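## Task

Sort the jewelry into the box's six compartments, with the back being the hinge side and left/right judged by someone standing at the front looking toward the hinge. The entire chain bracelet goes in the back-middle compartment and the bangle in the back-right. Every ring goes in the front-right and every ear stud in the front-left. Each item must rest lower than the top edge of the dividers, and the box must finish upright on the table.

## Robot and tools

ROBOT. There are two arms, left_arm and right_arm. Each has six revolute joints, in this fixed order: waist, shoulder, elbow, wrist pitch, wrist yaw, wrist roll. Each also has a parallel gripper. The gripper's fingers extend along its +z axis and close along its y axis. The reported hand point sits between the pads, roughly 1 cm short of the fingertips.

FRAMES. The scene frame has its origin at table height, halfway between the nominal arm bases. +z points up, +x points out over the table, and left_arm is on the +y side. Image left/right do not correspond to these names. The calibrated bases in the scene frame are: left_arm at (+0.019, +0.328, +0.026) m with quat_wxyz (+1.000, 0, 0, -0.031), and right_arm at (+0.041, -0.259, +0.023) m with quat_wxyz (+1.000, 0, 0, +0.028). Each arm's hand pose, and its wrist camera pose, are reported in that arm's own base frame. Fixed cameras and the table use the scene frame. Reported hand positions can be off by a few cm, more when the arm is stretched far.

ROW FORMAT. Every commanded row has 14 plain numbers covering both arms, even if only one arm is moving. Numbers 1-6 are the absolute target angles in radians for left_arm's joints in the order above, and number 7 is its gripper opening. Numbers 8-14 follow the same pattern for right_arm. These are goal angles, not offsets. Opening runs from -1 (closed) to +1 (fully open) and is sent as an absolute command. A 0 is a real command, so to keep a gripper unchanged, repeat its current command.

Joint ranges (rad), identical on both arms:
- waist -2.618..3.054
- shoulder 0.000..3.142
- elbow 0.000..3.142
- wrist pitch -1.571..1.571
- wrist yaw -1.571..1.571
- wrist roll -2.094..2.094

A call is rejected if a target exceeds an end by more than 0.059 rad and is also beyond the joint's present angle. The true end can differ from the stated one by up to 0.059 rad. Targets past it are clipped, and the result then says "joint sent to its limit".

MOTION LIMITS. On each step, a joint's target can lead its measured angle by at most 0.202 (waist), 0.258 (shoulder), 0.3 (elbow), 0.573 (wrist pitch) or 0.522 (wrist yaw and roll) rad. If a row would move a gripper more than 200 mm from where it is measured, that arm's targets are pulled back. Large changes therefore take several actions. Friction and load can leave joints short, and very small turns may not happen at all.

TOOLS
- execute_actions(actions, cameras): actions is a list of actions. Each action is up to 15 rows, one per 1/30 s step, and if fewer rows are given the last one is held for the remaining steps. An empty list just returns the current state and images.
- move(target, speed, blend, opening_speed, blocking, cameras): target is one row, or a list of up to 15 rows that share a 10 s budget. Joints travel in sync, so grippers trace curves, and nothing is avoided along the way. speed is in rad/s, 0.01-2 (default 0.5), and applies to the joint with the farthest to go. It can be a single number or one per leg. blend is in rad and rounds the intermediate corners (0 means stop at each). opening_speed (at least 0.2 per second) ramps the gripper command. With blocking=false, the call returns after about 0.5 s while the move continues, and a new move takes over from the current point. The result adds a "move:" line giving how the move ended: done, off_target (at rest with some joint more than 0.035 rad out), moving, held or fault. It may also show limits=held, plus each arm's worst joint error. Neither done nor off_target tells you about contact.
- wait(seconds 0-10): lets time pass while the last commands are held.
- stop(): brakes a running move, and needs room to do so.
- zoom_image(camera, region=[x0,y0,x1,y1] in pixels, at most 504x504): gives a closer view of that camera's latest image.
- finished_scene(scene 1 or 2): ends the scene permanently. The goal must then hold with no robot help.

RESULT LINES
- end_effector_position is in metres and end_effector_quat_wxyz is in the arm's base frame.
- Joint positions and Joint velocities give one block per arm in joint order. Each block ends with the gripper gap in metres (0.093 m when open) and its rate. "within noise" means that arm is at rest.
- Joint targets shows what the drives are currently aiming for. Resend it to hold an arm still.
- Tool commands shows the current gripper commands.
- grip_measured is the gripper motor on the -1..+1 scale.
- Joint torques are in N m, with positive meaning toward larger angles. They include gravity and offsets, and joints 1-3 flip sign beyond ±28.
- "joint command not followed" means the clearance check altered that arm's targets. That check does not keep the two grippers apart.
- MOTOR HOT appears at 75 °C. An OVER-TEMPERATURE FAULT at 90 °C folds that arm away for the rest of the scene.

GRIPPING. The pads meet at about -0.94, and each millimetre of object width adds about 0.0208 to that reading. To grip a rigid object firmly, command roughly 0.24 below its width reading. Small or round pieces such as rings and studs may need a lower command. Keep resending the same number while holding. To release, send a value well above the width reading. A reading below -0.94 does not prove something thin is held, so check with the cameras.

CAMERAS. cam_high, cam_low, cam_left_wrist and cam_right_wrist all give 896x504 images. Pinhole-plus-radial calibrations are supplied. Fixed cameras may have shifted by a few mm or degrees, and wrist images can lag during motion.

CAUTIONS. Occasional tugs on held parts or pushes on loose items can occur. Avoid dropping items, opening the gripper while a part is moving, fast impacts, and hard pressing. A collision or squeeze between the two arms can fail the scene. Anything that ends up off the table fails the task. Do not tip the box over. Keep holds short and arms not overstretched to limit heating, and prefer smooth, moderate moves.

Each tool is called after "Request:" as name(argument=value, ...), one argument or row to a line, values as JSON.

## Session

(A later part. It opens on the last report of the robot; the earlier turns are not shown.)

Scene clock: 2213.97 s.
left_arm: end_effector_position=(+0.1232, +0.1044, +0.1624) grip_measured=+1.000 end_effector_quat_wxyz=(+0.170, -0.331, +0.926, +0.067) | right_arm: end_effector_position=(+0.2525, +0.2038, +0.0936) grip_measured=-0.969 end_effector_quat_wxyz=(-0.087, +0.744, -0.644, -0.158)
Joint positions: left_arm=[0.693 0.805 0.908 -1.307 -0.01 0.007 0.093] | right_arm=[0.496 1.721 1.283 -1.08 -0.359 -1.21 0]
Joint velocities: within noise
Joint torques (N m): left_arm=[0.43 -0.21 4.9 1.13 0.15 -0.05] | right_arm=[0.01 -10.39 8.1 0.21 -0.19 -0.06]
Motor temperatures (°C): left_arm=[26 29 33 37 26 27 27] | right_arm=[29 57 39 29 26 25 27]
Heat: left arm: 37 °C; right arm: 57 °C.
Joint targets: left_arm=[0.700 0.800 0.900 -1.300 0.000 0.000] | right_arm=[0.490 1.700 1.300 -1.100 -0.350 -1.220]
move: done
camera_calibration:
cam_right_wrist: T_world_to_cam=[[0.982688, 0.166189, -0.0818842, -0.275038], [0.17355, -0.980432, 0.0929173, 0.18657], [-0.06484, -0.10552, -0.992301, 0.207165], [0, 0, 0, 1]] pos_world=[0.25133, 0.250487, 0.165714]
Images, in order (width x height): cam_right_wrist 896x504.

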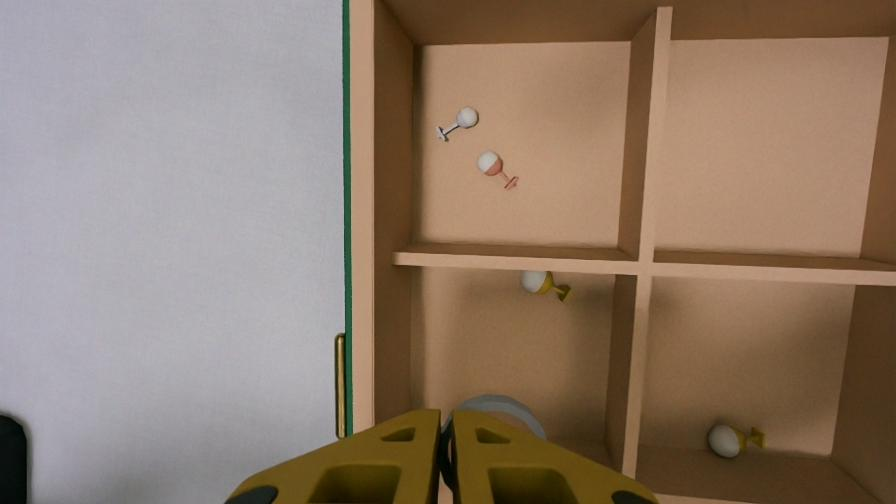

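Request:
move(
  target=[
    [0.7,0.8,0.9,-1.3,0,0,1,0.242,1.61,1.18,-1.037,-0.35,-1.48,-1],
  ],
  cameras=["cam_right_wrist"],
  speed=[0.4],
)

Scene clock: 2229.80 s.
left_arm: end_effector_position=(+0.1232, +0.1044, +0.1624) grip_measured=+1.000 end_effector_quat_wxyz=(+0.170, -0.331, +0.926, +0.067) | right_arm: end_effector_position=(+0.2773, +0.1297, +0.0948) grip_measured=-0.969 end_effector_quat_wxyz=(-0.131, +0.747, -0.640, -0.125)
Joint positions: left_arm=[0.693 0.805 0.908 -1.307 -0.01 0.007 0.093] | right_arm=[0.244 1.634 1.19 -1.055 -0.357 -1.467 0]
Joint velocities: within noise
Joint torques (N m): left_arm=[0.43 -0.2 4.89 1.13 0.16 -0.05] | right_arm=[0.31 -9.78 5.48 0.65 -0.21 -0.08]
Motor temperatures (°C): left_arm=[26 29 33 37 26 27 27] | right_arm=[29 58 40 29 26 25 27]
Heat: left arm: 37 °C; right arm: 58 °C.
Joint targets: left_arm=[0.700 0.800 0.900 -1.300 0.000 0.000] | right_arm=[0.242 1.610 1.180 -1.037 -0.350 -1.480]
move: done
camera_calibration:
cam_right_wrist: T_world_to_cam=[[0.987338, 0.156056, 0.0284658, -0.297445], [0.153053, -0.984326, 0.087618, 0.116229], [0.041693, -0.0821518, -0.995747, 0.169972], [0, 0, 0, 1]] pos_world=[0.268803, 0.174789, 0.167533]
Images, in order (width x height): cam_right_wrist 896x504.

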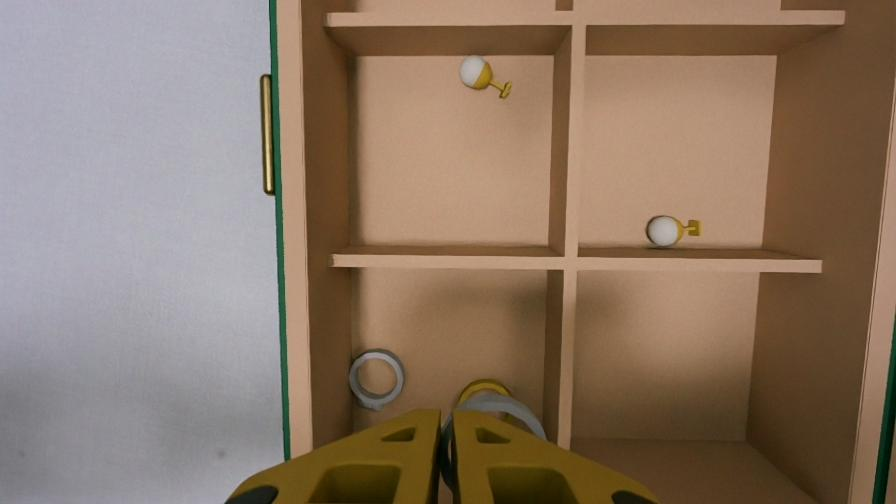

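Request:
move(
  target=[
    [0.7,0.8,0.9,-1.3,0,0,1,0.242,1.697,0.98,-0.75,-0.35,-1.48,-1],
    [0.7,0.8,0.9,-1.3,0,0,1,0.242,1.697,0.98,-0.75,-0.35,-1.48,-0.7],
  ],
  cameras=["cam_right_wrist"],
  speed=[0.3],
  opening_speed=1,
)

speed must be one number or one for each of the 2 targets, got a list of 1; nothing of the call was run

Request:
move(
  target=[
    [0.7,0.8,0.9,-1.3,0,0,1,0.242,1.697,0.98,-0.75,-0.35,-1.48,-1],
    [0.7,0.8,0.9,-1.3,0,0,1,0.242,1.697,0.98,-0.75,-0.35,-1.48,-0.7],
  ],
  cameras=["cam_right_wrist"],
  speed=0.3,
  opening_speed=1,
)

Request:
move(
  target=[0.7,0.8,0.9,-1.3,0,0,1,0.242,1.61,1.2,-1.057,-0.35,-1.48,-0.5],
  cameras=["cam_right_wrist"],
  speed=0.4,
)

Scene clock: 2253.77 s.
left_arm: end_effector_position=(+0.1232, +0.1044, +0.1624) grip_measured=+1.000 end_effector_quat_wxyz=(+0.170, -0.331, +0.926, +0.067) | right_arm: end_effector_position=(+0.2780, +0.1299, +0.0342) grip_measured=-0.702 end_effector_quat_wxyz=(-0.145, +0.748, -0.637, -0.115)
Joint positions: left_arm=[0.693 0.805 0.908 -1.307 -0.01 0.007 0.093] | right_arm=[0.244 1.685 0.988 -0.767 -0.357 -1.468 0.011]
Joint velocities: within noise
Joint torques (N m): left_arm=[0.43 -0.18 4.9 1.13 0.15 -0.05] | right_arm=[0.31 -6.38 5.27 0.71 -0.21 -0.07]
Motor temperatures (°C): left_arm=[26 29 33 37 26 27 27] | right_arm=[29 59 40 29 27 25 28]
Heat: left arm: 37 °C; right arm: 59 °C.
Joint targets: left_arm=[0.700 0.800 0.900 -1.300 0.000 0.000] | right_arm=[0.242 1.697 0.980 -0.750 -0.350 -1.480]
move: done
camera_calibration:
cam_right_wrist: T_world_to_cam=[[0.985604, 0.156724, 0.0634172, -0.29726], [0.15117, -0.984886, 0.0845394, 0.122312], [0.075708, -0.0737356, -0.9944, 0.0989596], [0, 0, 0, 1]] pos_world=[0.266998, 0.174348, 0.106917]
Images, in order (width x height): cam_right_wrist 896x504.

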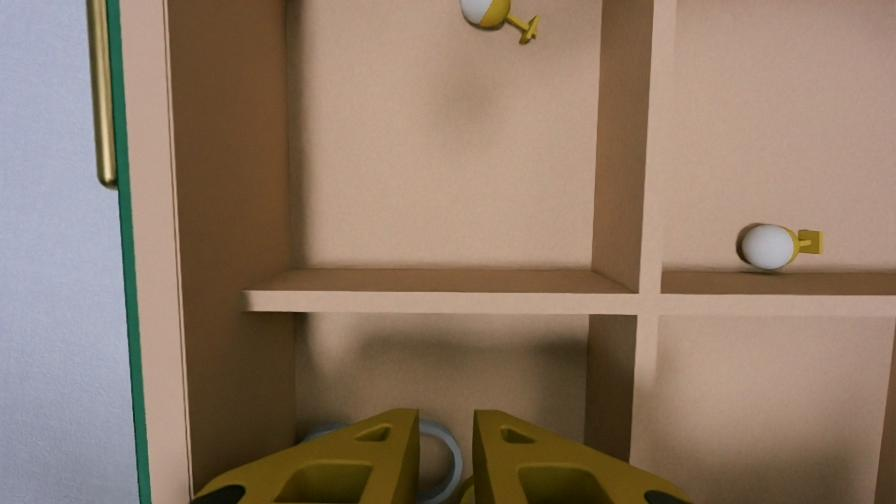

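Scene clock: 2255.27 s.
left_arm: end_effector_position=(+0.1232, +0.1044, +0.1624) grip_measured=+1.000 end_effector_quat_wxyz=(+0.170, -0.331, +0.926, +0.067) | right_arm: end_effector_position=(+0.2794, +0.1303, +0.0947) grip_measured=-0.502 end_effector_quat_wxyz=(-0.137, +0.748, -0.638, -0.120)
Joint positions: left_arm=[0.693 0.805 0.908 -1.307 -0.01 0.007 0.093] | right_arm=[0.244 1.629 1.183 -1.037 -0.357 -1.469 0.021]
Joint velocities: within noise
Joint torques (N m): left_arm=[0.43 -0.18 4.9 1.13 0.16 -0.05] | right_arm=[0.29 -9.25 8.12 0.25 -0.21 -0.07]
Motor temperatures (°C): left_arm=[26 29 33 37 26 27 27] | right_arm=[29 59 40 29 27 25 28]
Heat: left arm: 37 °C; right arm: 59 °C.
Joint targets: left_arm=[0.700 0.800 0.900 -1.300 0.000 0.000] | right_arm=[0.242 1.610 1.200 -1.057 -0.350 -1.480]
move: done
camera_calibration:
cam_right_wrist: T_world_to_cam=[[0.986524, 0.157319, 0.0449575, -0.30113], [0.153057, -0.984446, 0.0862516, 0.116577], [0.0578273, -0.0782082, -0.995259, 0.164771], [0, 0, 0, 1]] pos_world=[0.269701, 0.175024, 0.167473]
Images, in order (width x height): cam_right_wrist 896x504.

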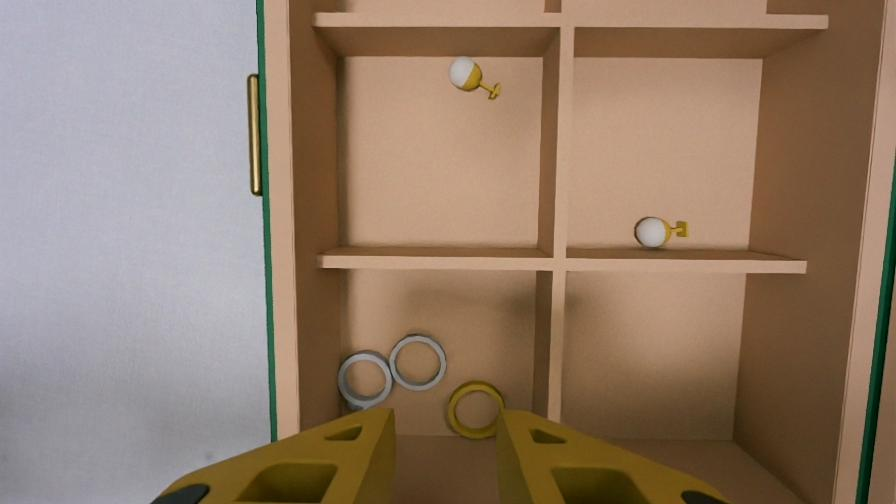

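Request:
move(
  target=[
    [0.7,0.8,0.9,-1.3,0,0,1,0.646,1.66,1.279,-1.184,0,-1.075,-0.35],
    [0.7,0.8,0.9,-1.3,0,0,1,0.646,1.69,1.19,-1.07,0,-1.075,-0.35],
  ],
  cameras=["cam_right_wrist"],
  speed=0.6,
)

Scene clock: 2285.63 s.
left_arm: end_effector_position=(+0.1232, +0.1044, +0.1624) grip_measured=+1.000 end_effector_quat_wxyz=(+0.170, -0.331, +0.926, +0.067) | right_arm: end_effector_position=(+0.2333, +0.1777, +0.0726) grip_measured=-0.352 end_effector_quat_wxyz=(+0.000, +0.762, -0.648, -0.005)
Joint positions: left_arm=[0.693 0.805 0.908 -1.307 -0.01 0.007 0.093] | right_arm=[0.645 1.68 1.196 -1.088 -0.009 -1.088 0.028]
Joint velocities: within noise
Joint torques (N m): left_arm=[0.44 -0.21 4.9 1.13 0.15 -0.05] | right_arm=[0.53 -6.91 5.7 0.47 0.07 0.17]
Motor temperatures (°C): left_arm=[26 29 33 37 26 27 27] | right_arm=[29 59 41 28 27 25 27]
Heat: left arm: 37 °C; right arm: 59 °C.
Joint targets: left_arm=[0.700 0.800 0.900 -1.300 0.000 0.000] | right_arm=[0.646 1.690 1.190 -1.070 0.000 -1.075]
move: done
camera_calibration:
cam_right_wrist: T_world_to_cam=[[0.985647, 0.168044, -0.0161823, -0.259348], [0.158736, -0.889864, 0.427721, 0.12931], [0.0574761, -0.424151, -0.903766, 0.204026], [0, 0, 0, 1]] pos_world=[0.223373, 0.245189, 0.124886]
Images, in order (width x height): cam_right_wrist 896x504.

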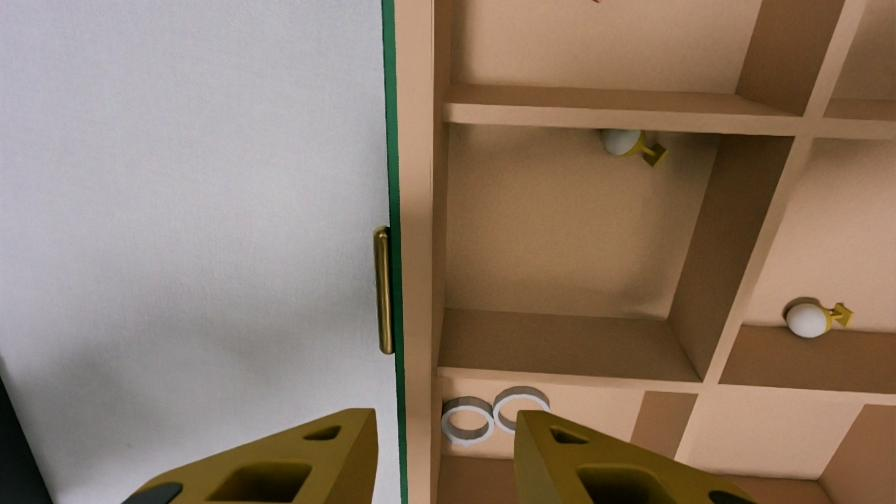

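Request:
move(
  target=[
    [0.7,0.8,0.9,-1.3,0,0,1,0.7,1.70,1.205,-1.07,0,-1.02,-0.35],
    [0.7,0.8,0.9,-1.3,0,0,1,0.7,1.724,1.126,-0.96,0,-1.02,-0.35],
  ],
  cameras=["cam_right_wrist"],
  speed=0.4,
)

Scene clock: 2299.43 s.
left_arm: end_effector_position=(+0.1232, +0.1044, +0.1624) grip_measured=+1.000 end_effector_quat_wxyz=(+0.170, -0.331, +0.926, +0.067) | right_arm: end_effector_position=(+0.2273, +0.1920, +0.0487) grip_measured=-0.352 end_effector_quat_wxyz=(-0.005, +0.761, -0.649, -0.002)
Joint positions: left_arm=[0.693 0.805 0.908 -1.307 -0.01 0.007 0.093] | right_arm=[0.698 1.712 1.134 -0.982 -0.006 -1.032 0.028]
Joint velocities: within noise
Joint torques (N m): left_arm=[0.43 -0.2 4.9 1.13 0.15 -0.05] | right_arm=[0.64 -6.87 5.45 0.57 0.02 0.18]
Motor temperatures (°C): left_arm=[26 29 33 37 26 27 27] | right_arm=[29 56 41 28 26 25 27]
Heat: left arm: 37 °C; right arm: 56 °C.
Joint targets: left_arm=[0.700 0.800 0.900 -1.300 0.000 0.000] | right_arm=[0.700 1.724 1.126 -0.960 0.000 -1.020]
move: done
camera_calibration:
cam_right_wrist: T_world_to_cam=[[0.986208, 0.165446, -0.0046633, -0.256426], [0.151693, -0.892236, 0.425328, 0.155431], [0.0662082, -0.420169, -0.905027, 0.186183], [0, 0, 0, 1]] pos_world=[0.216985, 0.259335, 0.101196]
Images, in order (width x height): cam_right_wrist 896x504.

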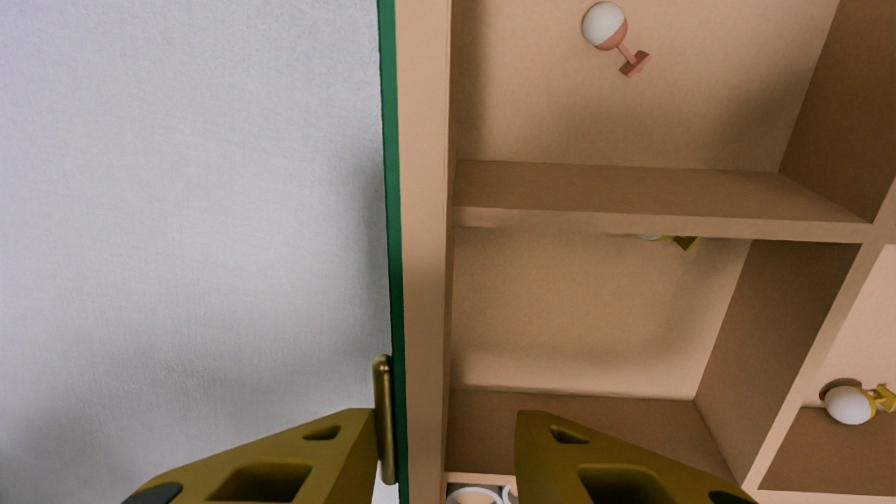

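Request:
move(
  target=[
    [0.7,0.8,0.9,-1.3,0,0,1,0.7,1.724,1.126,-0.97,0,-1.02,-1],
    [0.7,0.8,0.9,-1.3,0,0,1,0.9,1.714,1.126,-0.985,0,-1.02,-1],
  ],
  cameras=["cam_right_wrist"],
  speed=0.2,
  opening_speed=0.8,
)

Request:
move(
  target=[0.7,0.8,0.9,-1.3,0,0,1,0.66,1.714,1.126,-0.985,0,-1.02,-1],
  cameras=["cam_right_wrist","cam_high"],
  speed=1.5,
)

Request:
zoom_image(
  camera="cam_high",
  region=[400, 220, 560, 340],
)

Scene clock: 2312.40 s.
left_arm: end_effector_position=(+0.1232, +0.1044, +0.1624) grip_measured=+1.000 end_effector_quat_wxyz=(+0.170, -0.331, +0.926, +0.067) | right_arm: end_effector_position=(+0.1902, +0.2216, +0.0482) grip_measured=-0.883 end_effector_quat_wxyz=(+0.007, +0.808, -0.589, +0.017)
Joint positions: left_arm=[0.693 0.805 0.908 -1.307 -0.01 0.007 0.093] | right_arm=[0.881 1.712 1.131 -1.002 0.034 -1.001 0.003]
Joint velocities: within noise
Joint torques (N m): left_arm=[0.43 -0.2 4.9 1.13 0.16 -0.06] | right_arm=[2.1 -7.76 5.64 0.47 -0.35 -0.14]
Motor temperatures (°C): left_arm=[26 29 33 37 26 27 27] | right_arm=[29 56 41 29 26 25 27]
Heat: left arm: 37 °C; right arm: 56 °C.
Joint targets: left_arm=[0.700 0.800 0.900 -1.300 0.000 0.000] | right_arm=[0.900 1.714 1.126 -0.985 0.000 -1.020]
move: done
camera_calibration:
cam_right_wrist: T_world_to_cam=[[0.949887, 0.312584, -0.00230916, -0.250529], [0.277582, -0.840079, 0.466064, 0.150216], [0.143744, -0.443349, -0.884748, 0.189997], [0, 0, 0, 1]] pos_world=[0.168966, 0.28874, 0.097511]
Images, in order (width x height): cam_right_wrist 896x504.

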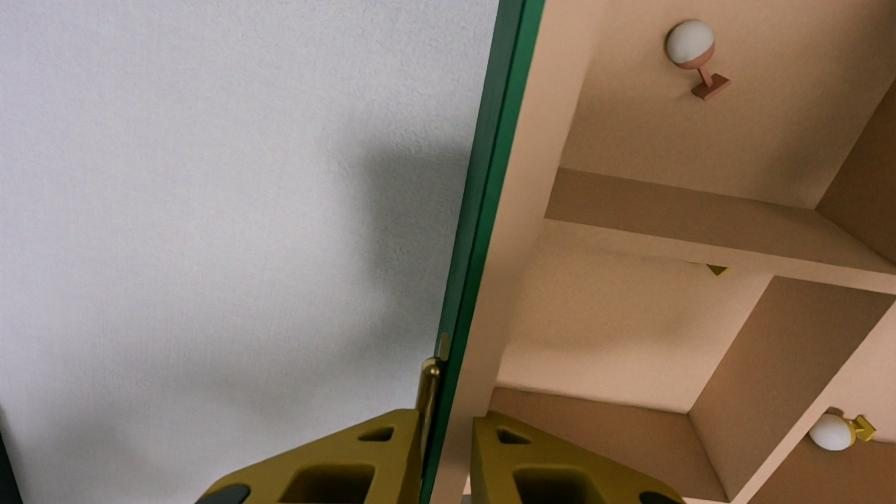

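Scene clock: 2313.23 s.
left_arm: end_effector_position=(+0.1232, +0.1044, +0.1624) grip_measured=+1.000 end_effector_quat_wxyz=(+0.170, -0.331, +0.926, +0.067) | right_arm: end_effector_position=(+0.2258, +0.1881, +0.0482) grip_measured=-0.883 end_effector_quat_wxyz=(-0.001, +0.756, -0.655, -0.018)
Joint positions: left_arm=[0.693 0.805 0.908 -1.307 -0.01 0.007 0.093] | right_arm=[0.674 1.712 1.131 -0.994 -0.036 -1.04 0.003]
Joint velocities: within noise
Joint torques (N m): left_arm=[0.43 -0.2 4.89 1.13 0.15 -0.05] | right_arm=[-0.75 -7.8 5.65 0.4 0.3 0.25]
Motor temperatures (°C): left_arm=[26 29 33 37 26 27 27] | right_arm=[29 56 41 29 26 25 27]
Heat: left arm: 37 °C; right arm: 56 °C.
Joint targets: left_arm=[0.700 0.800 0.900 -1.300 0.000 0.000] | right_arm=[0.660 1.714 1.126 -0.985 0.000 -1.020]
move: off_target (right_arm); right_arm: the wrist yaw is farthest, 0.036 rad from its target
camera_calibration:
cam_right_wrist: T_world_to_cam=[[0.988229, 0.149591, -0.0320184, -0.250456], [0.149541, -0.900499, 0.408337, 0.155235], [0.0322511, -0.408319, -0.91227, 0.189927], [0, 0, 0, 1]] pos_world=[0.218168, 0.254805, 0.101857]
Images, in order (width x height): cam_high 896x504, cam_right_wrist 896x504.

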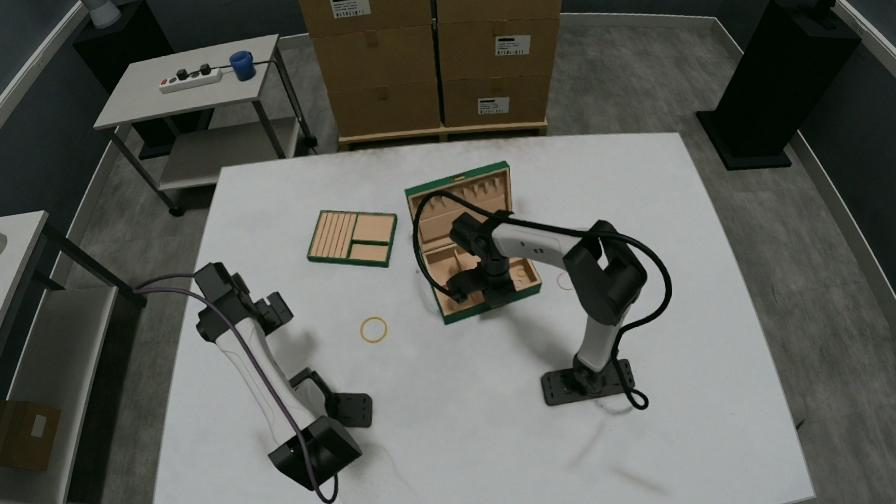

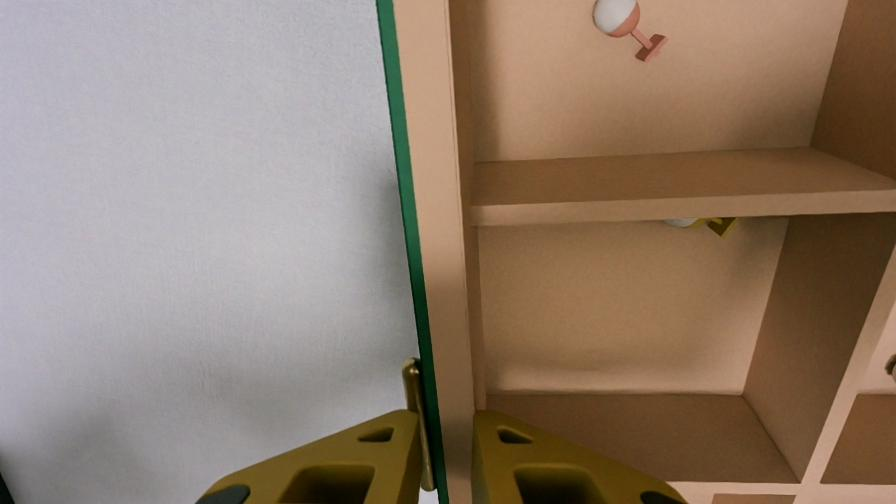

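Scaled by 3.150 from the camera's 896x504 image, which has a finer 1280x720 frame.

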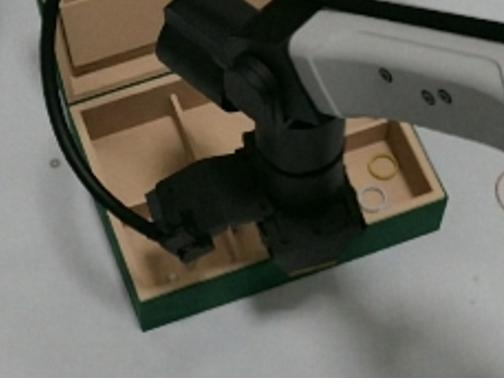

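Request:
move(
  target=[
    [0.7,0.8,0.9,-1.3,0,0,1,0.57,1.94,1.395,-1.025,0,-1.155,-1],
  ],
  cameras=[],
  speed=0.2,
)

Request:
move(
  target=[0.7,0.8,0.9,-1.3,0,0,1,0.7,1.642,1.035,-0.957,0,-1.02,-1],
  cameras=["cam_right_wrist"],
  speed=1.3,
)

Request:
move(
  target=[
    [0.7,0.8,0.9,-1.3,0,0,1,0.7,1.65,1.05,-0.965,0,-1.02,-0.4],
    [0.7,0.8,0.9,-1.3,0,0,1,0.6,1.5,1.4,-1.5,0,-1.11,-0.4],
  ],
  cameras=["cam_right_wrist"],
  speed=0.7,
  opening_speed=1,
)

Scene clock: 2327.60 s.
left_arm: end_effector_position=(+0.1232, +0.1044, +0.1624) grip_measured=+1.000 end_effector_quat_wxyz=(+0.170, -0.331, +0.926, +0.067) | right_arm: end_effector_position=(+0.2634, +0.1891, +0.0481) grip_measured=-0.891 end_effector_quat_wxyz=(+0.040, +0.762, -0.645, -0.043)
Joint positions: left_arm=[0.693 0.805 0.908 -1.307 -0.01 0.007 0.093] | right_arm=[0.591 1.907 1.371 -1.135 -0.061 -1.149 0.002]
Joint velocities: within noise
Joint torques (N m): left_arm=[0.44 -0.2 4.89 1.13 0.15 -0.05] | right_arm=[-1.33 -6.68 8.29 1.23 0.53 -0.03]
Motor temperatures (°C): left_arm=[26 29 33 37 26 27 27] | right_arm=[29 56 40 29 27 25 28]
Heat: left arm: 37 °C; right arm: 56 °C.
Joint targets: left_arm=[0.700 0.800 0.900 -1.300 0.000 0.000] | right_arm=[0.570 1.940 1.395 -1.025 0.000 -1.155]
move: off_target (right_arm); right_arm: the wrist pitch is farthest, 0.110 rad from its target
No camera images: "cameras" was empty.

Scene clock: 2328.63 s.
left_arm: end_effector_position=(+0.1232, +0.1044, +0.1624) grip_measured=+1.000 end_effector_quat_wxyz=(+0.170, -0.331, +0.926, +0.067) | right_arm: end_effector_position=(+0.2264, +0.1851, +0.0477) grip_measured=-0.891 end_effector_quat_wxyz=(-0.028, +0.762, -0.647, +0.011)
Joint positions: left_arm=[0.693 0.805 0.908 -1.307 -0.01 0.007 0.093] | right_arm=[0.692 1.652 1.06 -0.92 0.012 -1.041 0.002]
Joint velocities: within noise
Joint torques (N m): left_arm=[0.44 -0.2 4.89 1.13 0.15 -0.05] | right_arm=[1.16 -8.38 3.88 0.07 -0.15 0.29]
Motor temperatures (°C): left_arm=[26 29 33 37 26 27 27] | right_arm=[29 56 40 29 27 25 28]
Heat: left arm: 37 °C; right arm: 56 °C.
Joint targets: left_arm=[0.700 0.800 0.900 -1.300 0.000 0.000] | right_arm=[0.700 1.642 1.035 -0.957 0.000 -1.020]
move: off_target (right_arm); right_arm: the wrist pitch is farthest, 0.037 rad from its target
camera_calibration:
cam_right_wrist: T_world_to_cam=[[0.984707, 0.167854, 0.046665, -0.256937], [0.133506, -0.899103, 0.416881, 0.155627], [0.111932, -0.404276, -0.907762, 0.16929], [0, 0, 0, 1]] pos_world=[0.213282, 0.251493, 0.100787]
Images, in order (width x height): cam_right_wrist 896x504.

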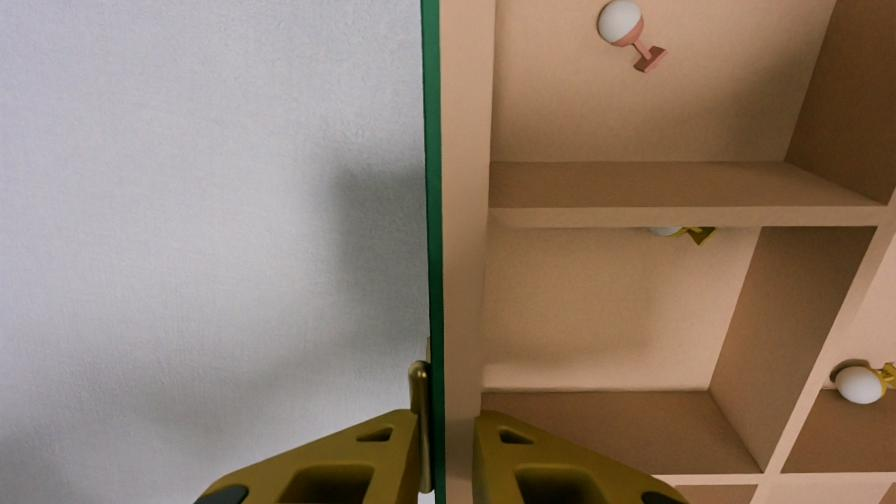

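Scene clock: 2331.17 s.
left_arm: end_effector_position=(+0.1232, +0.1044, +0.1624) grip_measured=+1.000 end_effector_quat_wxyz=(+0.170, -0.331, +0.926, +0.067) | right_arm: end_effector_position=(+0.2030, +0.1390, +0.1632) grip_measured=-0.402 end_effector_quat_wxyz=(+0.019, +0.752, -0.659, -0.001)
Joint positions: left_arm=[0.693 0.805 0.908 -1.307 -0.01 0.007 0.093] | right_arm=[0.605 1.511 1.384 -1.48 0.007 -1.098 0.026]
Joint velocities: within noise
Joint torques (N m): left_arm=[0.43 -0.21 4.89 1.13 0.15 -0.06] | right_arm=[0.03 -7.25 7.88 0.04 -0.11 -0.08]
Motor temperatures (°C): left_arm=[26 29 33 37 26 27 27] | right_arm=[29 56 40 28 27 25 28]
Heat: left arm: 37 °C; right arm: 56 °C.
Joint targets: left_arm=[0.700 0.800 0.900 -1.300 0.000 0.000] | right_arm=[0.600 1.500 1.400 -1.500 0.000 -1.110]
move: done
camera_calibration:
cam_right_wrist: T_world_to_cam=[[0.989626, 0.138021, -0.0398909, -0.214313], [0.14097, -0.879272, 0.454982, 0.0586492], [0.027722, -0.455885, -0.889607, 0.279374], [0, 0, 0, 1]] pos_world=[0.196077, 0.208511, 0.213299]
Images, in order (width x height): cam_right_wrist 896x504.

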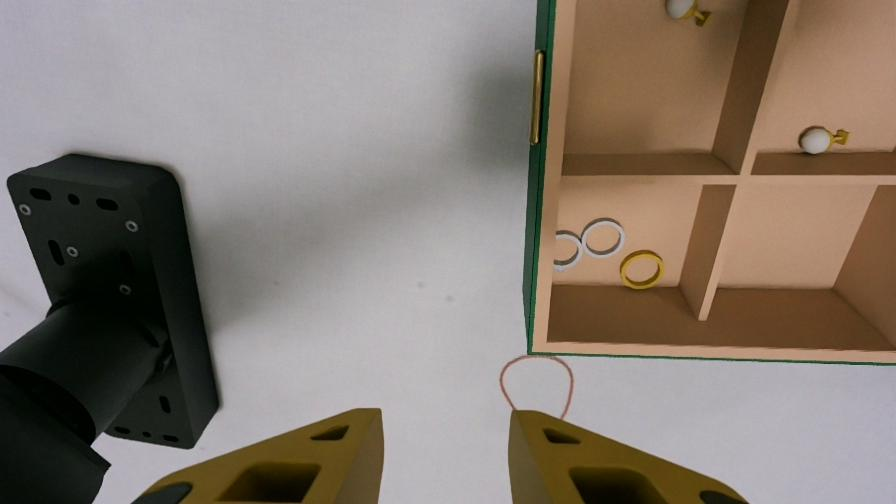

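Request:
move(
  target=[
    [0.7,0.8,0.9,-1.3,0,0,1,0.728,1.70,1.25,-0.9,0.185,-0.99,-1],
    [0.7,0.8,0.9,-1.3,0,0,1,0.728,1.758,1.089,-0.60,0.185,-0.99,-1],
  ],
  cameras=["cam_right_wrist"],
  speed=0.6,
)

Scene clock: 2369.73 s.
left_arm: end_effector_position=(+0.1232, +0.1044, +0.1624) grip_measured=+1.000 end_effector_quat_wxyz=(+0.170, -0.331, +0.926, +0.067) | right_arm: end_effector_position=(+0.2967, +0.2221, +0.0447) grip_measured=-0.973 end_effector_quat_wxyz=(-0.138, +0.739, -0.651, +0.107)
Joint positions: left_arm=[0.693 0.805 0.908 -1.307 -0.01 0.007 0.093] | right_arm=[0.722 1.745 1.097 -0.617 0.177 -1.002 0]
Joint velocities: within noise
Joint torques (N m): left_arm=[0.43 -0.21 4.9 1.13 0.16 -0.05] | right_arm=[0.95 -7.54 5.81 1.13 0.16 0.19]
Motor temperatures (°C): left_arm=[26 29 33 37 26 27 27] | right_arm=[29 54 41 28 26 25 27]
Heat: left arm: 37 °C; right arm: 54 °C.
Joint targets: left_arm=[0.700 0.800 0.900 -1.300 0.000 0.000] | right_arm=[0.728 1.758 1.089 -0.600 0.185 -0.990]
move: done
camera_calibration:
cam_right_wrist: T_world_to_cam=[[0.934625, 0.12206, 0.334032, -0.320108], [-0.0204184, -0.91929, 0.393052, 0.231951], [0.355049, -0.374176, -0.856699, 0.0925294], [0, 0, 0, 1]] pos_world=[0.271064, 0.286925, 0.0950275]
Images, in order (width x height): cam_right_wrist 896x504.

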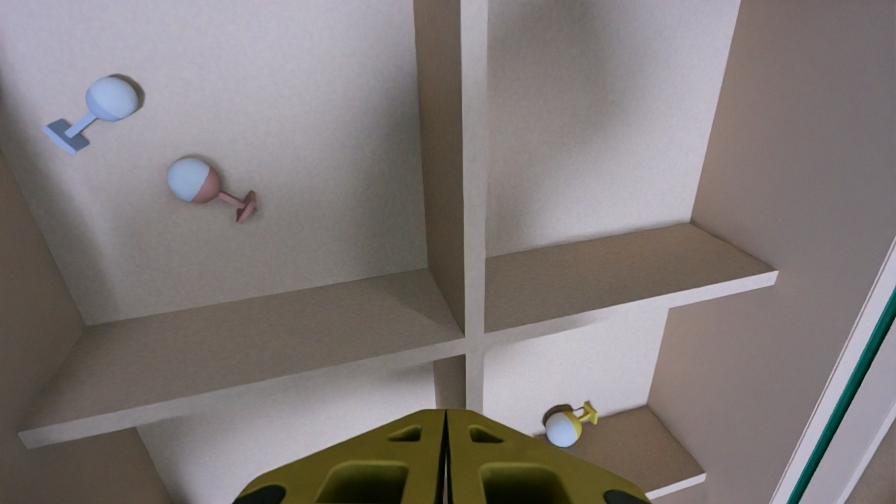

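Request:
execute_actions(
  actions=[],
  cameras=["cam_right_wrist"],
)

Scene clock: 2416.07 s.
left_arm: end_effector_position=(+0.1232, +0.1044, +0.1624) grip_measured=+1.000 end_effector_quat_wxyz=(+0.170, -0.331, +0.926, +0.067) | right_arm: end_effector_position=(+0.2971, +0.2224, +0.0449) grip_measured=-0.973 end_effector_quat_wxyz=(-0.139, +0.739, -0.651, +0.108)
Joint positions: left_arm=[0.693 0.805 0.908 -1.307 -0.01 0.007 0.093] | right_arm=[0.722 1.745 1.097 -0.615 0.177 -1.002 0]
Joint velocities: within noise
Joint torques (N m): left_arm=[0.44 -0.2 4.89 1.13 0.16 -0.05] | right_arm=[0.94 -7.53 5.81 1.15 0.16 0.19]
Motor temperatures (°C): left_arm=[26 29 33 37 26 27 27] | right_arm=[29 56 40 30 26 25 27]
Heat: left arm: 37 °C; right arm: 56 °C.
Joint targets: left_arm=[0.700 0.800 0.900 -1.300 0.000 0.000] | right_arm=[0.728 1.758 1.089 -0.600 0.185 -0.990]
Tool commands: left_gripper/opening=+1.0 right_gripper/opening=-1.0
camera_calibration:
cam_right_wrist: T_world_to_cam=[[0.934198, 0.12126, 0.335516, -0.320256], [-0.0212995, -0.919828, 0.391744, 0.232609], [0.356119, -0.373112, -0.856718, 0.0920854], [0, 0, 0, 1]] pos_world=[0.271344, 0.287152, 0.0952193]
Images, in order (width x height): cam_right_wrist 896x504.

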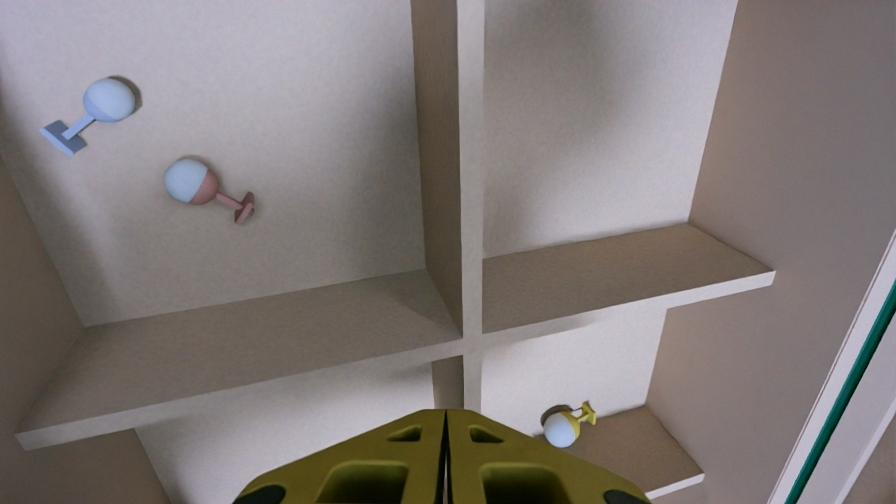

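Request:
move(
  target=[0.7,0.8,0.9,-1.3,0,0,1,0.778,1.65,0.948,-0.44,0.283,-0.94,-1],
  cameras=["cam_right_wrist"],
)

Scene clock: 2526.50 s.
left_arm: end_effector_position=(+0.1232, +0.1044, +0.1624) grip_measured=+1.000 end_effector_quat_wxyz=(+0.170, -0.331, +0.926, +0.067) | right_arm: end_effector_position=(+0.2920, +0.2211, +0.0438) grip_measured=-0.973 end_effector_quat_wxyz=(-0.184, +0.720, -0.652, +0.151)
Joint positions: left_arm=[0.693 0.805 0.908 -1.307 -0.01 0.007 0.093] | right_arm=[0.773 1.672 0.959 -0.457 0.274 -0.952 0]
Joint velocities: within noise
Joint torques (N m): left_arm=[0.44 -0.18 4.9 1.13 0.15 -0.05] | right_arm=[0.92 -10.17 5.49 1.33 0.2 0.2]
Motor temperatures (°C): left_arm=[26 29 33 37 26 27 27] | right_arm=[29 55 40 31 26 25 27]
Heat: left arm: 37 °C; right arm: 55 °C.
Joint targets: left_arm=[0.700 0.800 0.900 -1.300 0.000 0.000] | right_arm=[0.778 1.650 0.948 -0.440 0.283 -0.940]
move: done
camera_calibration:
cam_right_wrist: T_world_to_cam=[[0.886981, 0.0885003, 0.453246, -0.299126], [-0.0963831, -0.924374, 0.36911, 0.255676], [0.451635, -0.371079, -0.811373, 0.0621444], [0, 0, 0, 1]] pos_world=[0.261895, 0.285874, 0.091627]
Images, in order (width x height): cam_right_wrist 896x504.

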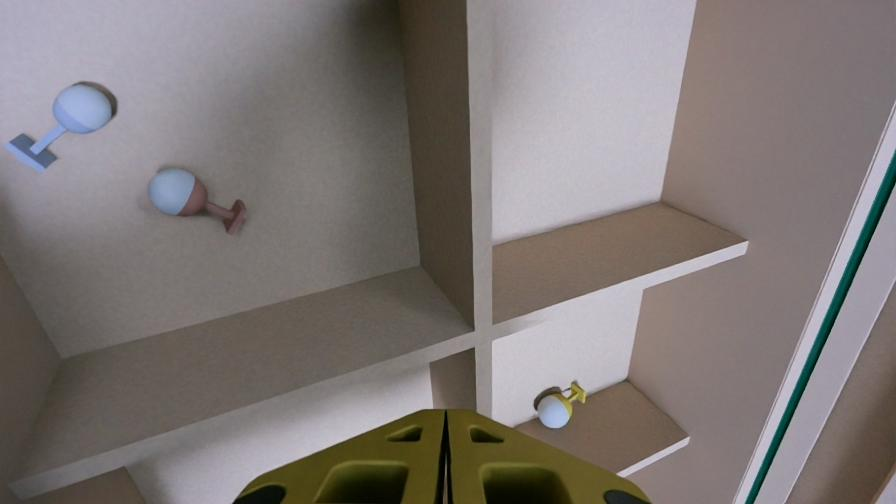

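Request:
move(
  target=[0.7,0.8,0.9,-1.3,0,0,1,0.778,1.697,0.9,-0.34,0.283,-0.94,-1],
  cameras=["cam_right_wrist"],
  speed=0.15,
)

Request:
move(
  target=[0.7,0.8,0.9,-1.3,0,0,1,0.778,1.745,0.85,-0.24,0.283,-0.94,-1],
  cameras=["cam_right_wrist"],
  speed=0.15,
)

Scene clock: 2535.30 s.
left_arm: end_effector_position=(+0.1232, +0.1044, +0.1624) grip_measured=+1.000 end_effector_quat_wxyz=(+0.170, -0.331, +0.926, +0.067) | right_arm: end_effector_position=(+0.2950, +0.2232, +0.0344) grip_measured=-0.973 end_effector_quat_wxyz=(-0.203, +0.714, -0.652, +0.154)
Joint positions: left_arm=[0.693 0.805 0.908 -1.307 -0.01 0.007 0.093] | right_arm=[0.773 1.682 0.91 -0.359 0.278 -0.952 0]
Joint velocities: within noise
Joint torques (N m): left_arm=[0.44 -0.18 4.9 1.13 0.15 -0.05] | right_arm=[0.92 -6.57 5.52 1.43 0.19 0.2]
Motor temperatures (°C): left_arm=[26 29 33 37 26 27 27] | right_arm=[29 56 40 31 26 25 27]
Heat: left arm: 37 °C; right arm: 56 °C.
Joint targets: left_arm=[0.700 0.800 0.900 -1.300 0.000 0.000] | right_arm=[0.778 1.697 0.900 -0.340 0.283 -0.940]
move: done
camera_calibration:
cam_right_wrist: T_world_to_cam=[[0.873118, 0.075342, 0.481652, -0.291675], [-0.10882, -0.932938, 0.343198, 0.267816], [0.475209, -0.352066, -0.806366, 0.0425692], [0, 0, 0, 1]] pos_world=[0.263581, 0.286818, 0.0828981]
Images, in order (width x height): cam_right_wrist 896x504.

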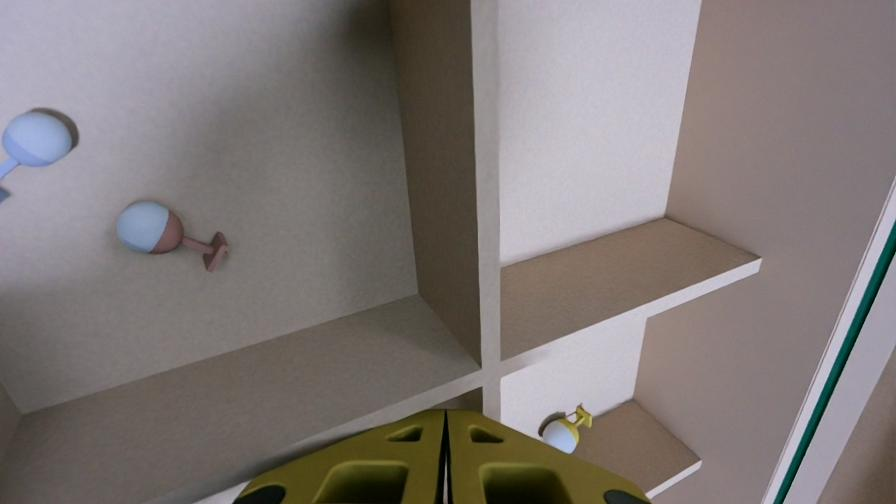

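Scene clock: 2536.27 s.
left_arm: end_effector_position=(+0.1232, +0.1044, +0.1624) grip_measured=+1.000 end_effector_quat_wxyz=(+0.170, -0.331, +0.926, +0.067) | right_arm: end_effector_position=(+0.2980, +0.2204, +0.0287) grip_measured=-0.973 end_effector_quat_wxyz=(-0.209, +0.709, -0.652, +0.170)
Joint positions: left_arm=[0.693 0.805 0.908 -1.307 -0.01 0.007 0.093] | right_arm=[0.776 1.692 0.88 -0.304 0.311 -0.952 0]
Joint velocities: within noise
Joint torques (N m): left_arm=[0.43 -0.2 4.89 1.13 0.15 -0.05] | right_arm=[0.64 -2.91 3.55 1.95 -0.09 0.2]
Motor temperatures (°C): left_arm=[26 29 33 37 26 27 27] | right_arm=[29 56 40 31 26 25 27]
Heat: left arm: 37 °C; right arm: 56 °C.
Joint targets: left_arm=[0.700 0.800 0.900 -1.300 0.000 0.000] | right_arm=[0.778 1.745 0.850 -0.240 0.283 -0.940]
move: off_target (right_arm); right_arm: the wrist pitch is farthest, 0.064 rad from its target
camera_calibration:
cam_right_wrist: T_world_to_cam=[[0.857878, 0.0709318, 0.508934, -0.286546], [-0.130189, -0.928109, 0.348805, 0.272594], [0.497088, -0.365489, -0.78697, 0.0314392], [0, 0, 0, 1]] pos_world=[0.265682, 0.284813, 0.0754926]
Images, in order (width x height): cam_right_wrist 896x504.

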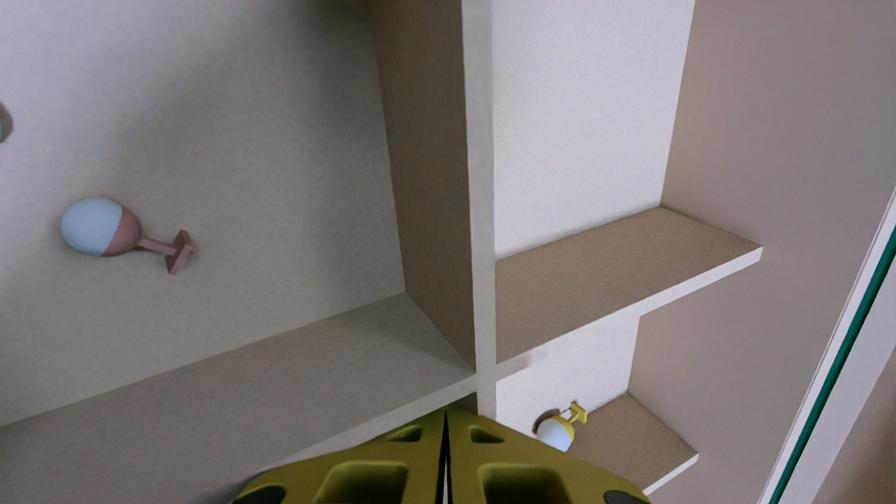

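Request:
move(
  target=[
    [0.7,0.8,0.9,-1.3,0,0,1,0.776,1.64,0.94,-0.45,0.283,-0.94,-1],
    [0.7,0.8,0.9,-1.3,0,0,1,0.774,1.62,0.95,-0.47,0.283,-0.94,-1],
    [0.7,0.8,0.9,-1.3,0,0,1,0.774,1.665,0.884,-0.38,0.283,-0.94,-1],
  ],
  cameras=["cam_right_wrist"],
  speed=0.25,
)

Request:
move(
  target=[0.7,0.8,0.9,-1.3,0,0,1,0.774,1.697,0.854,-0.31,0.283,-0.94,-1],
  cameras=["cam_right_wrist"],
  speed=0.15,
)

Scene clock: 2567.27 s.
left_arm: end_effector_position=(+0.1232, +0.1044, +0.1624) grip_measured=+1.000 end_effector_quat_wxyz=(+0.170, -0.331, +0.926, +0.067) | right_arm: end_effector_position=(+0.2875, +0.2143, +0.0363) grip_measured=-0.973 end_effector_quat_wxyz=(-0.191, +0.717, -0.652, +0.160)
Joint positions: left_arm=[0.693 0.805 0.908 -1.307 -0.01 0.007 0.093] | right_arm=[0.776 1.651 0.892 -0.396 0.292 -0.951 0]
Joint velocities: within noise
Joint torques (N m): left_arm=[0.44 -0.2 4.9 1.13 0.15 -0.05] | right_arm=[0.28 -6.39 5.64 1.34 0.07 0.19]
Motor temperatures (°C): left_arm=[26 29 33 37 26 27 27] | right_arm=[29 51 38 34 26 25 27]
Heat: left arm: 37 °C; right arm: 51 °C.
Joint targets: left_arm=[0.700 0.800 0.900 -1.300 0.000 0.000] | right_arm=[0.774 1.665 0.884 -0.380 0.283 -0.940]
move: done
camera_calibration:
cam_right_wrist: T_world_to_cam=[[0.877158, 0.0852294, 0.472577, -0.288259], [-0.10868, -0.923353, 0.36825, 0.255006], [0.467741, -0.374373, -0.800664, 0.0512493], [0, 0, 0, 1]] pos_world=[0.256591, 0.279215, 0.0833519]
Images, in order (width x height): cam_right_wrist 896x504.

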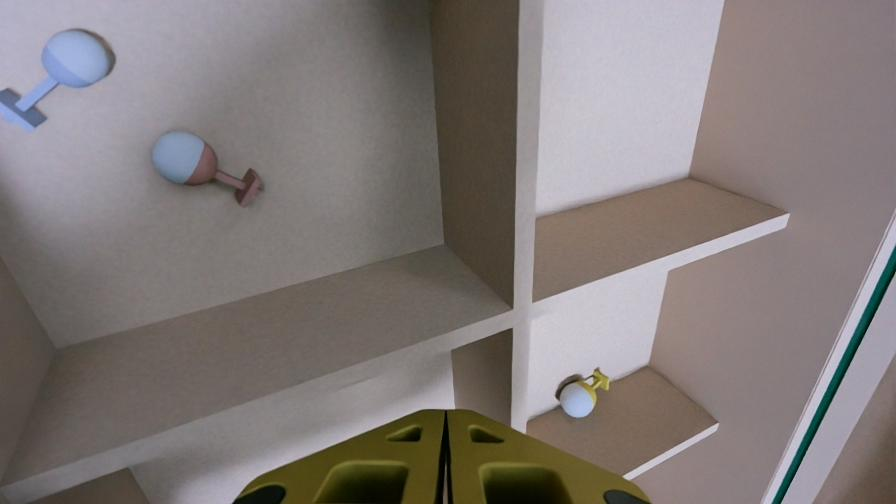

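Scene clock: 2568.03 s.
left_arm: end_effector_position=(+0.1232, +0.1044, +0.1624) grip_measured=+1.000 end_effector_quat_wxyz=(+0.170, -0.331, +0.926, +0.067) | right_arm: end_effector_position=(+0.2875, +0.2144, +0.0229) grip_measured=-0.973 end_effector_quat_wxyz=(-0.191, +0.717, -0.652, +0.160)
Joint positions: left_arm=[0.693 0.805 0.908 -1.307 -0.01 0.007 0.093] | right_arm=[0.776 1.681 0.864 -0.339 0.292 -0.951 0]
Joint velocities: within noise
Joint torques (N m): left_arm=[0.43 -0.2 4.9 1.13 0.15 -0.05] | right_arm=[0.29 -6.27 5.34 1.49 0.07 0.2]
Motor temperatures (°C): left_arm=[26 29 33 37 26 27 27] | right_arm=[29 51 39 34 26 25 27]
Heat: left arm: 37 °C; right arm: 51 °C.
Joint targets: left_arm=[0.700 0.800 0.900 -1.300 0.000 0.000] | right_arm=[0.774 1.697 0.854 -0.310 0.283 -0.940]
move: done
camera_calibration:
cam_right_wrist: T_world_to_cam=[[0.877389, 0.085373, 0.472122, -0.282046], [-0.108348, -0.923363, 0.368323, 0.259923], [0.467385, -0.374316, -0.800899, 0.0406738], [0, 0, 0, 1]] pos_world=[0.256616, 0.279308, 0.0700001]
Images, in order (width x height): cam_right_wrist 896x504.

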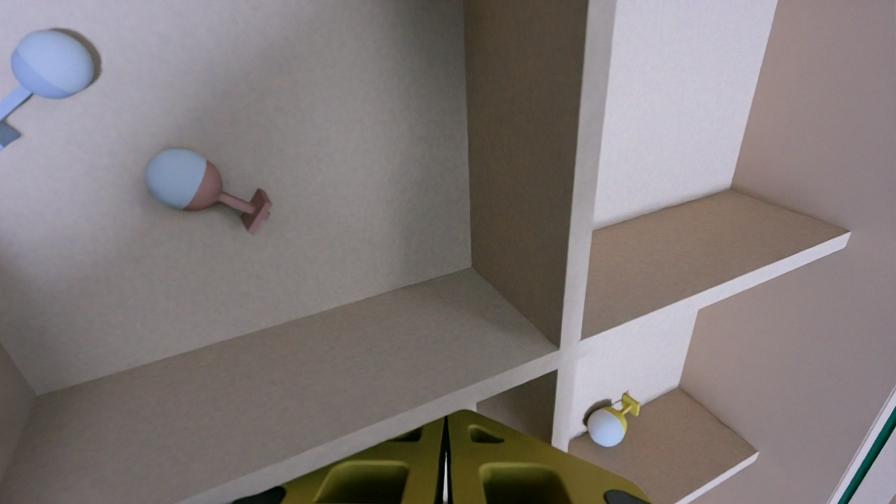

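Request:
move(
  target=[0.7,0.8,0.9,-1.3,0,0,1,0.774,1.728,0.828,-0.25,0.283,-0.94,-1],
  cameras=["cam_right_wrist"],
  speed=0.15,
)

Scene clock: 2576.07 s.
left_arm: end_effector_position=(+0.1232, +0.1044, +0.1624) grip_measured=+1.000 end_effector_quat_wxyz=(+0.170, -0.331, +0.926, +0.067) | right_arm: end_effector_position=(+0.2901, +0.2100, +0.0132) grip_measured=-0.973 end_effector_quat_wxyz=(-0.190, +0.712, -0.654, +0.170)
Joint positions: left_arm=[0.693 0.805 0.908 -1.307 -0.01 0.007 0.093] | right_arm=[0.771 1.705 0.839 -0.289 0.312 -0.951 0]
Joint velocities: within noise
Joint torques (N m): left_arm=[0.43 -0.2 4.9 1.13 0.16 -0.05] | right_arm=[0.69 -5.63 5.15 1.61 -0.12 0.2]
Motor temperatures (°C): left_arm=[26 29 33 37 26 27 27] | right_arm=[29 50 39 33 26 25 27]
Heat: left arm: 37 °C; right arm: 50 °C.
Joint targets: left_arm=[0.700 0.800 0.900 -1.300 0.000 0.000] | right_arm=[0.774 1.728 0.828 -0.250 0.283 -0.940]
move: off_target (right_arm); right_arm: the wrist pitch is farthest, 0.039 rad from its target
camera_calibration:
cam_right_wrist: T_world_to_cam=[[0.872012, 0.0798494, 0.482927, -0.276809], [-0.125319, -0.917302, 0.377957, 0.263295], [0.47317, -0.390103, -0.789892, 0.0315179], [0, 0, 0, 1]] pos_world=[0.259463, 0.275919, 0.0590601]
Images, in order (width x height): cam_right_wrist 896x504.

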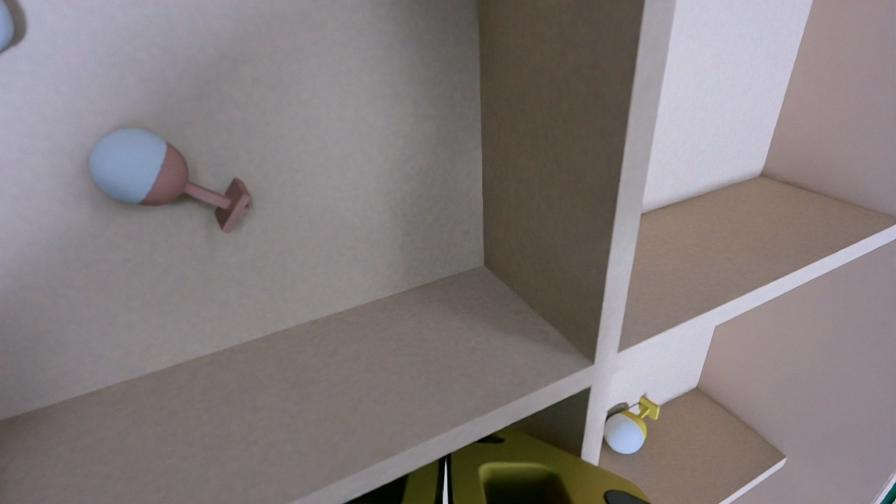

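Request:
move(
  target=[0.7,0.8,0.9,-1.3,0,0,1,0.768,1.748,0.813,-0.21,0.30,-0.94,-1],
  cameras=["cam_right_wrist"],
  speed=0.15,
)

Scene clock: 2585.60 s.
left_arm: end_effector_position=(+0.1232, +0.1044, +0.1624) grip_measured=+1.000 end_effector_quat_wxyz=(+0.170, -0.331, +0.926, +0.067) | right_arm: end_effector_position=(+0.2924, +0.2068, +0.0079) grip_measured=-0.973 end_effector_quat_wxyz=(-0.190, +0.709, -0.656, +0.177)
Joint positions: left_arm=[0.693 0.805 0.908 -1.307 -0.01 0.007 0.093] | right_arm=[0.767 1.719 0.825 -0.258 0.326 -0.951 0]
Joint velocities: within noise
Joint torques (N m): left_arm=[0.44 -0.2 4.9 1.13 0.15 -0.06] | right_arm=[0.58 -5.09 4.83 1.7 -0.09 0.2]
Motor temperatures (°C): left_arm=[26 29 33 37 26 27 27] | right_arm=[29 50 39 33 26 25 27]
Heat: left arm: 37 °C; right arm: 50 °C.
Joint targets: left_arm=[0.700 0.800 0.900 -1.300 0.000 0.000] | right_arm=[0.768 1.748 0.813 -0.210 0.300 -0.940]
move: off_target (right_arm); right_arm: the wrist pitch is farthest, 0.048 rad from its target
camera_calibration:
cam_right_wrist: T_world_to_cam=[[0.867498, 0.0745057, 0.491829, -0.27366], [-0.138891, -0.913119, 0.383305, 0.265754], [0.477657, -0.400827, -0.781781, 0.0258448], [0, 0, 0, 1]] pos_world=[0.261965, 0.273413, 0.0529341]
Images, in order (width x height): cam_right_wrist 896x504.

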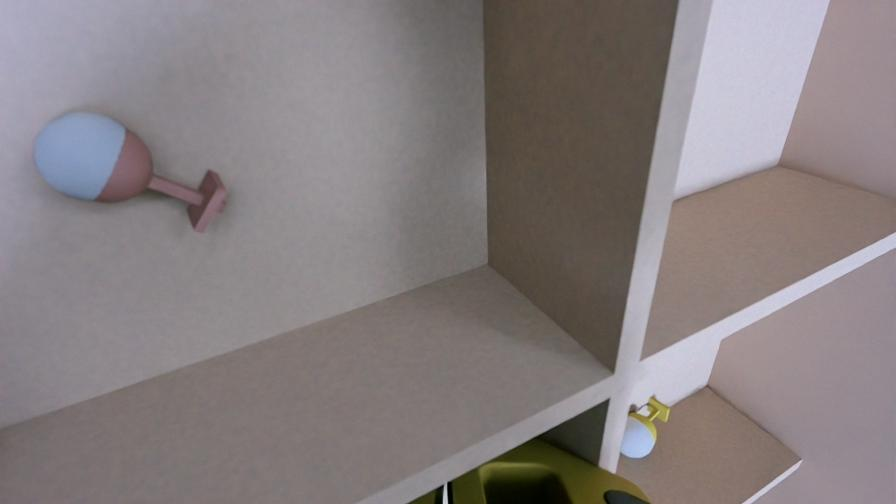

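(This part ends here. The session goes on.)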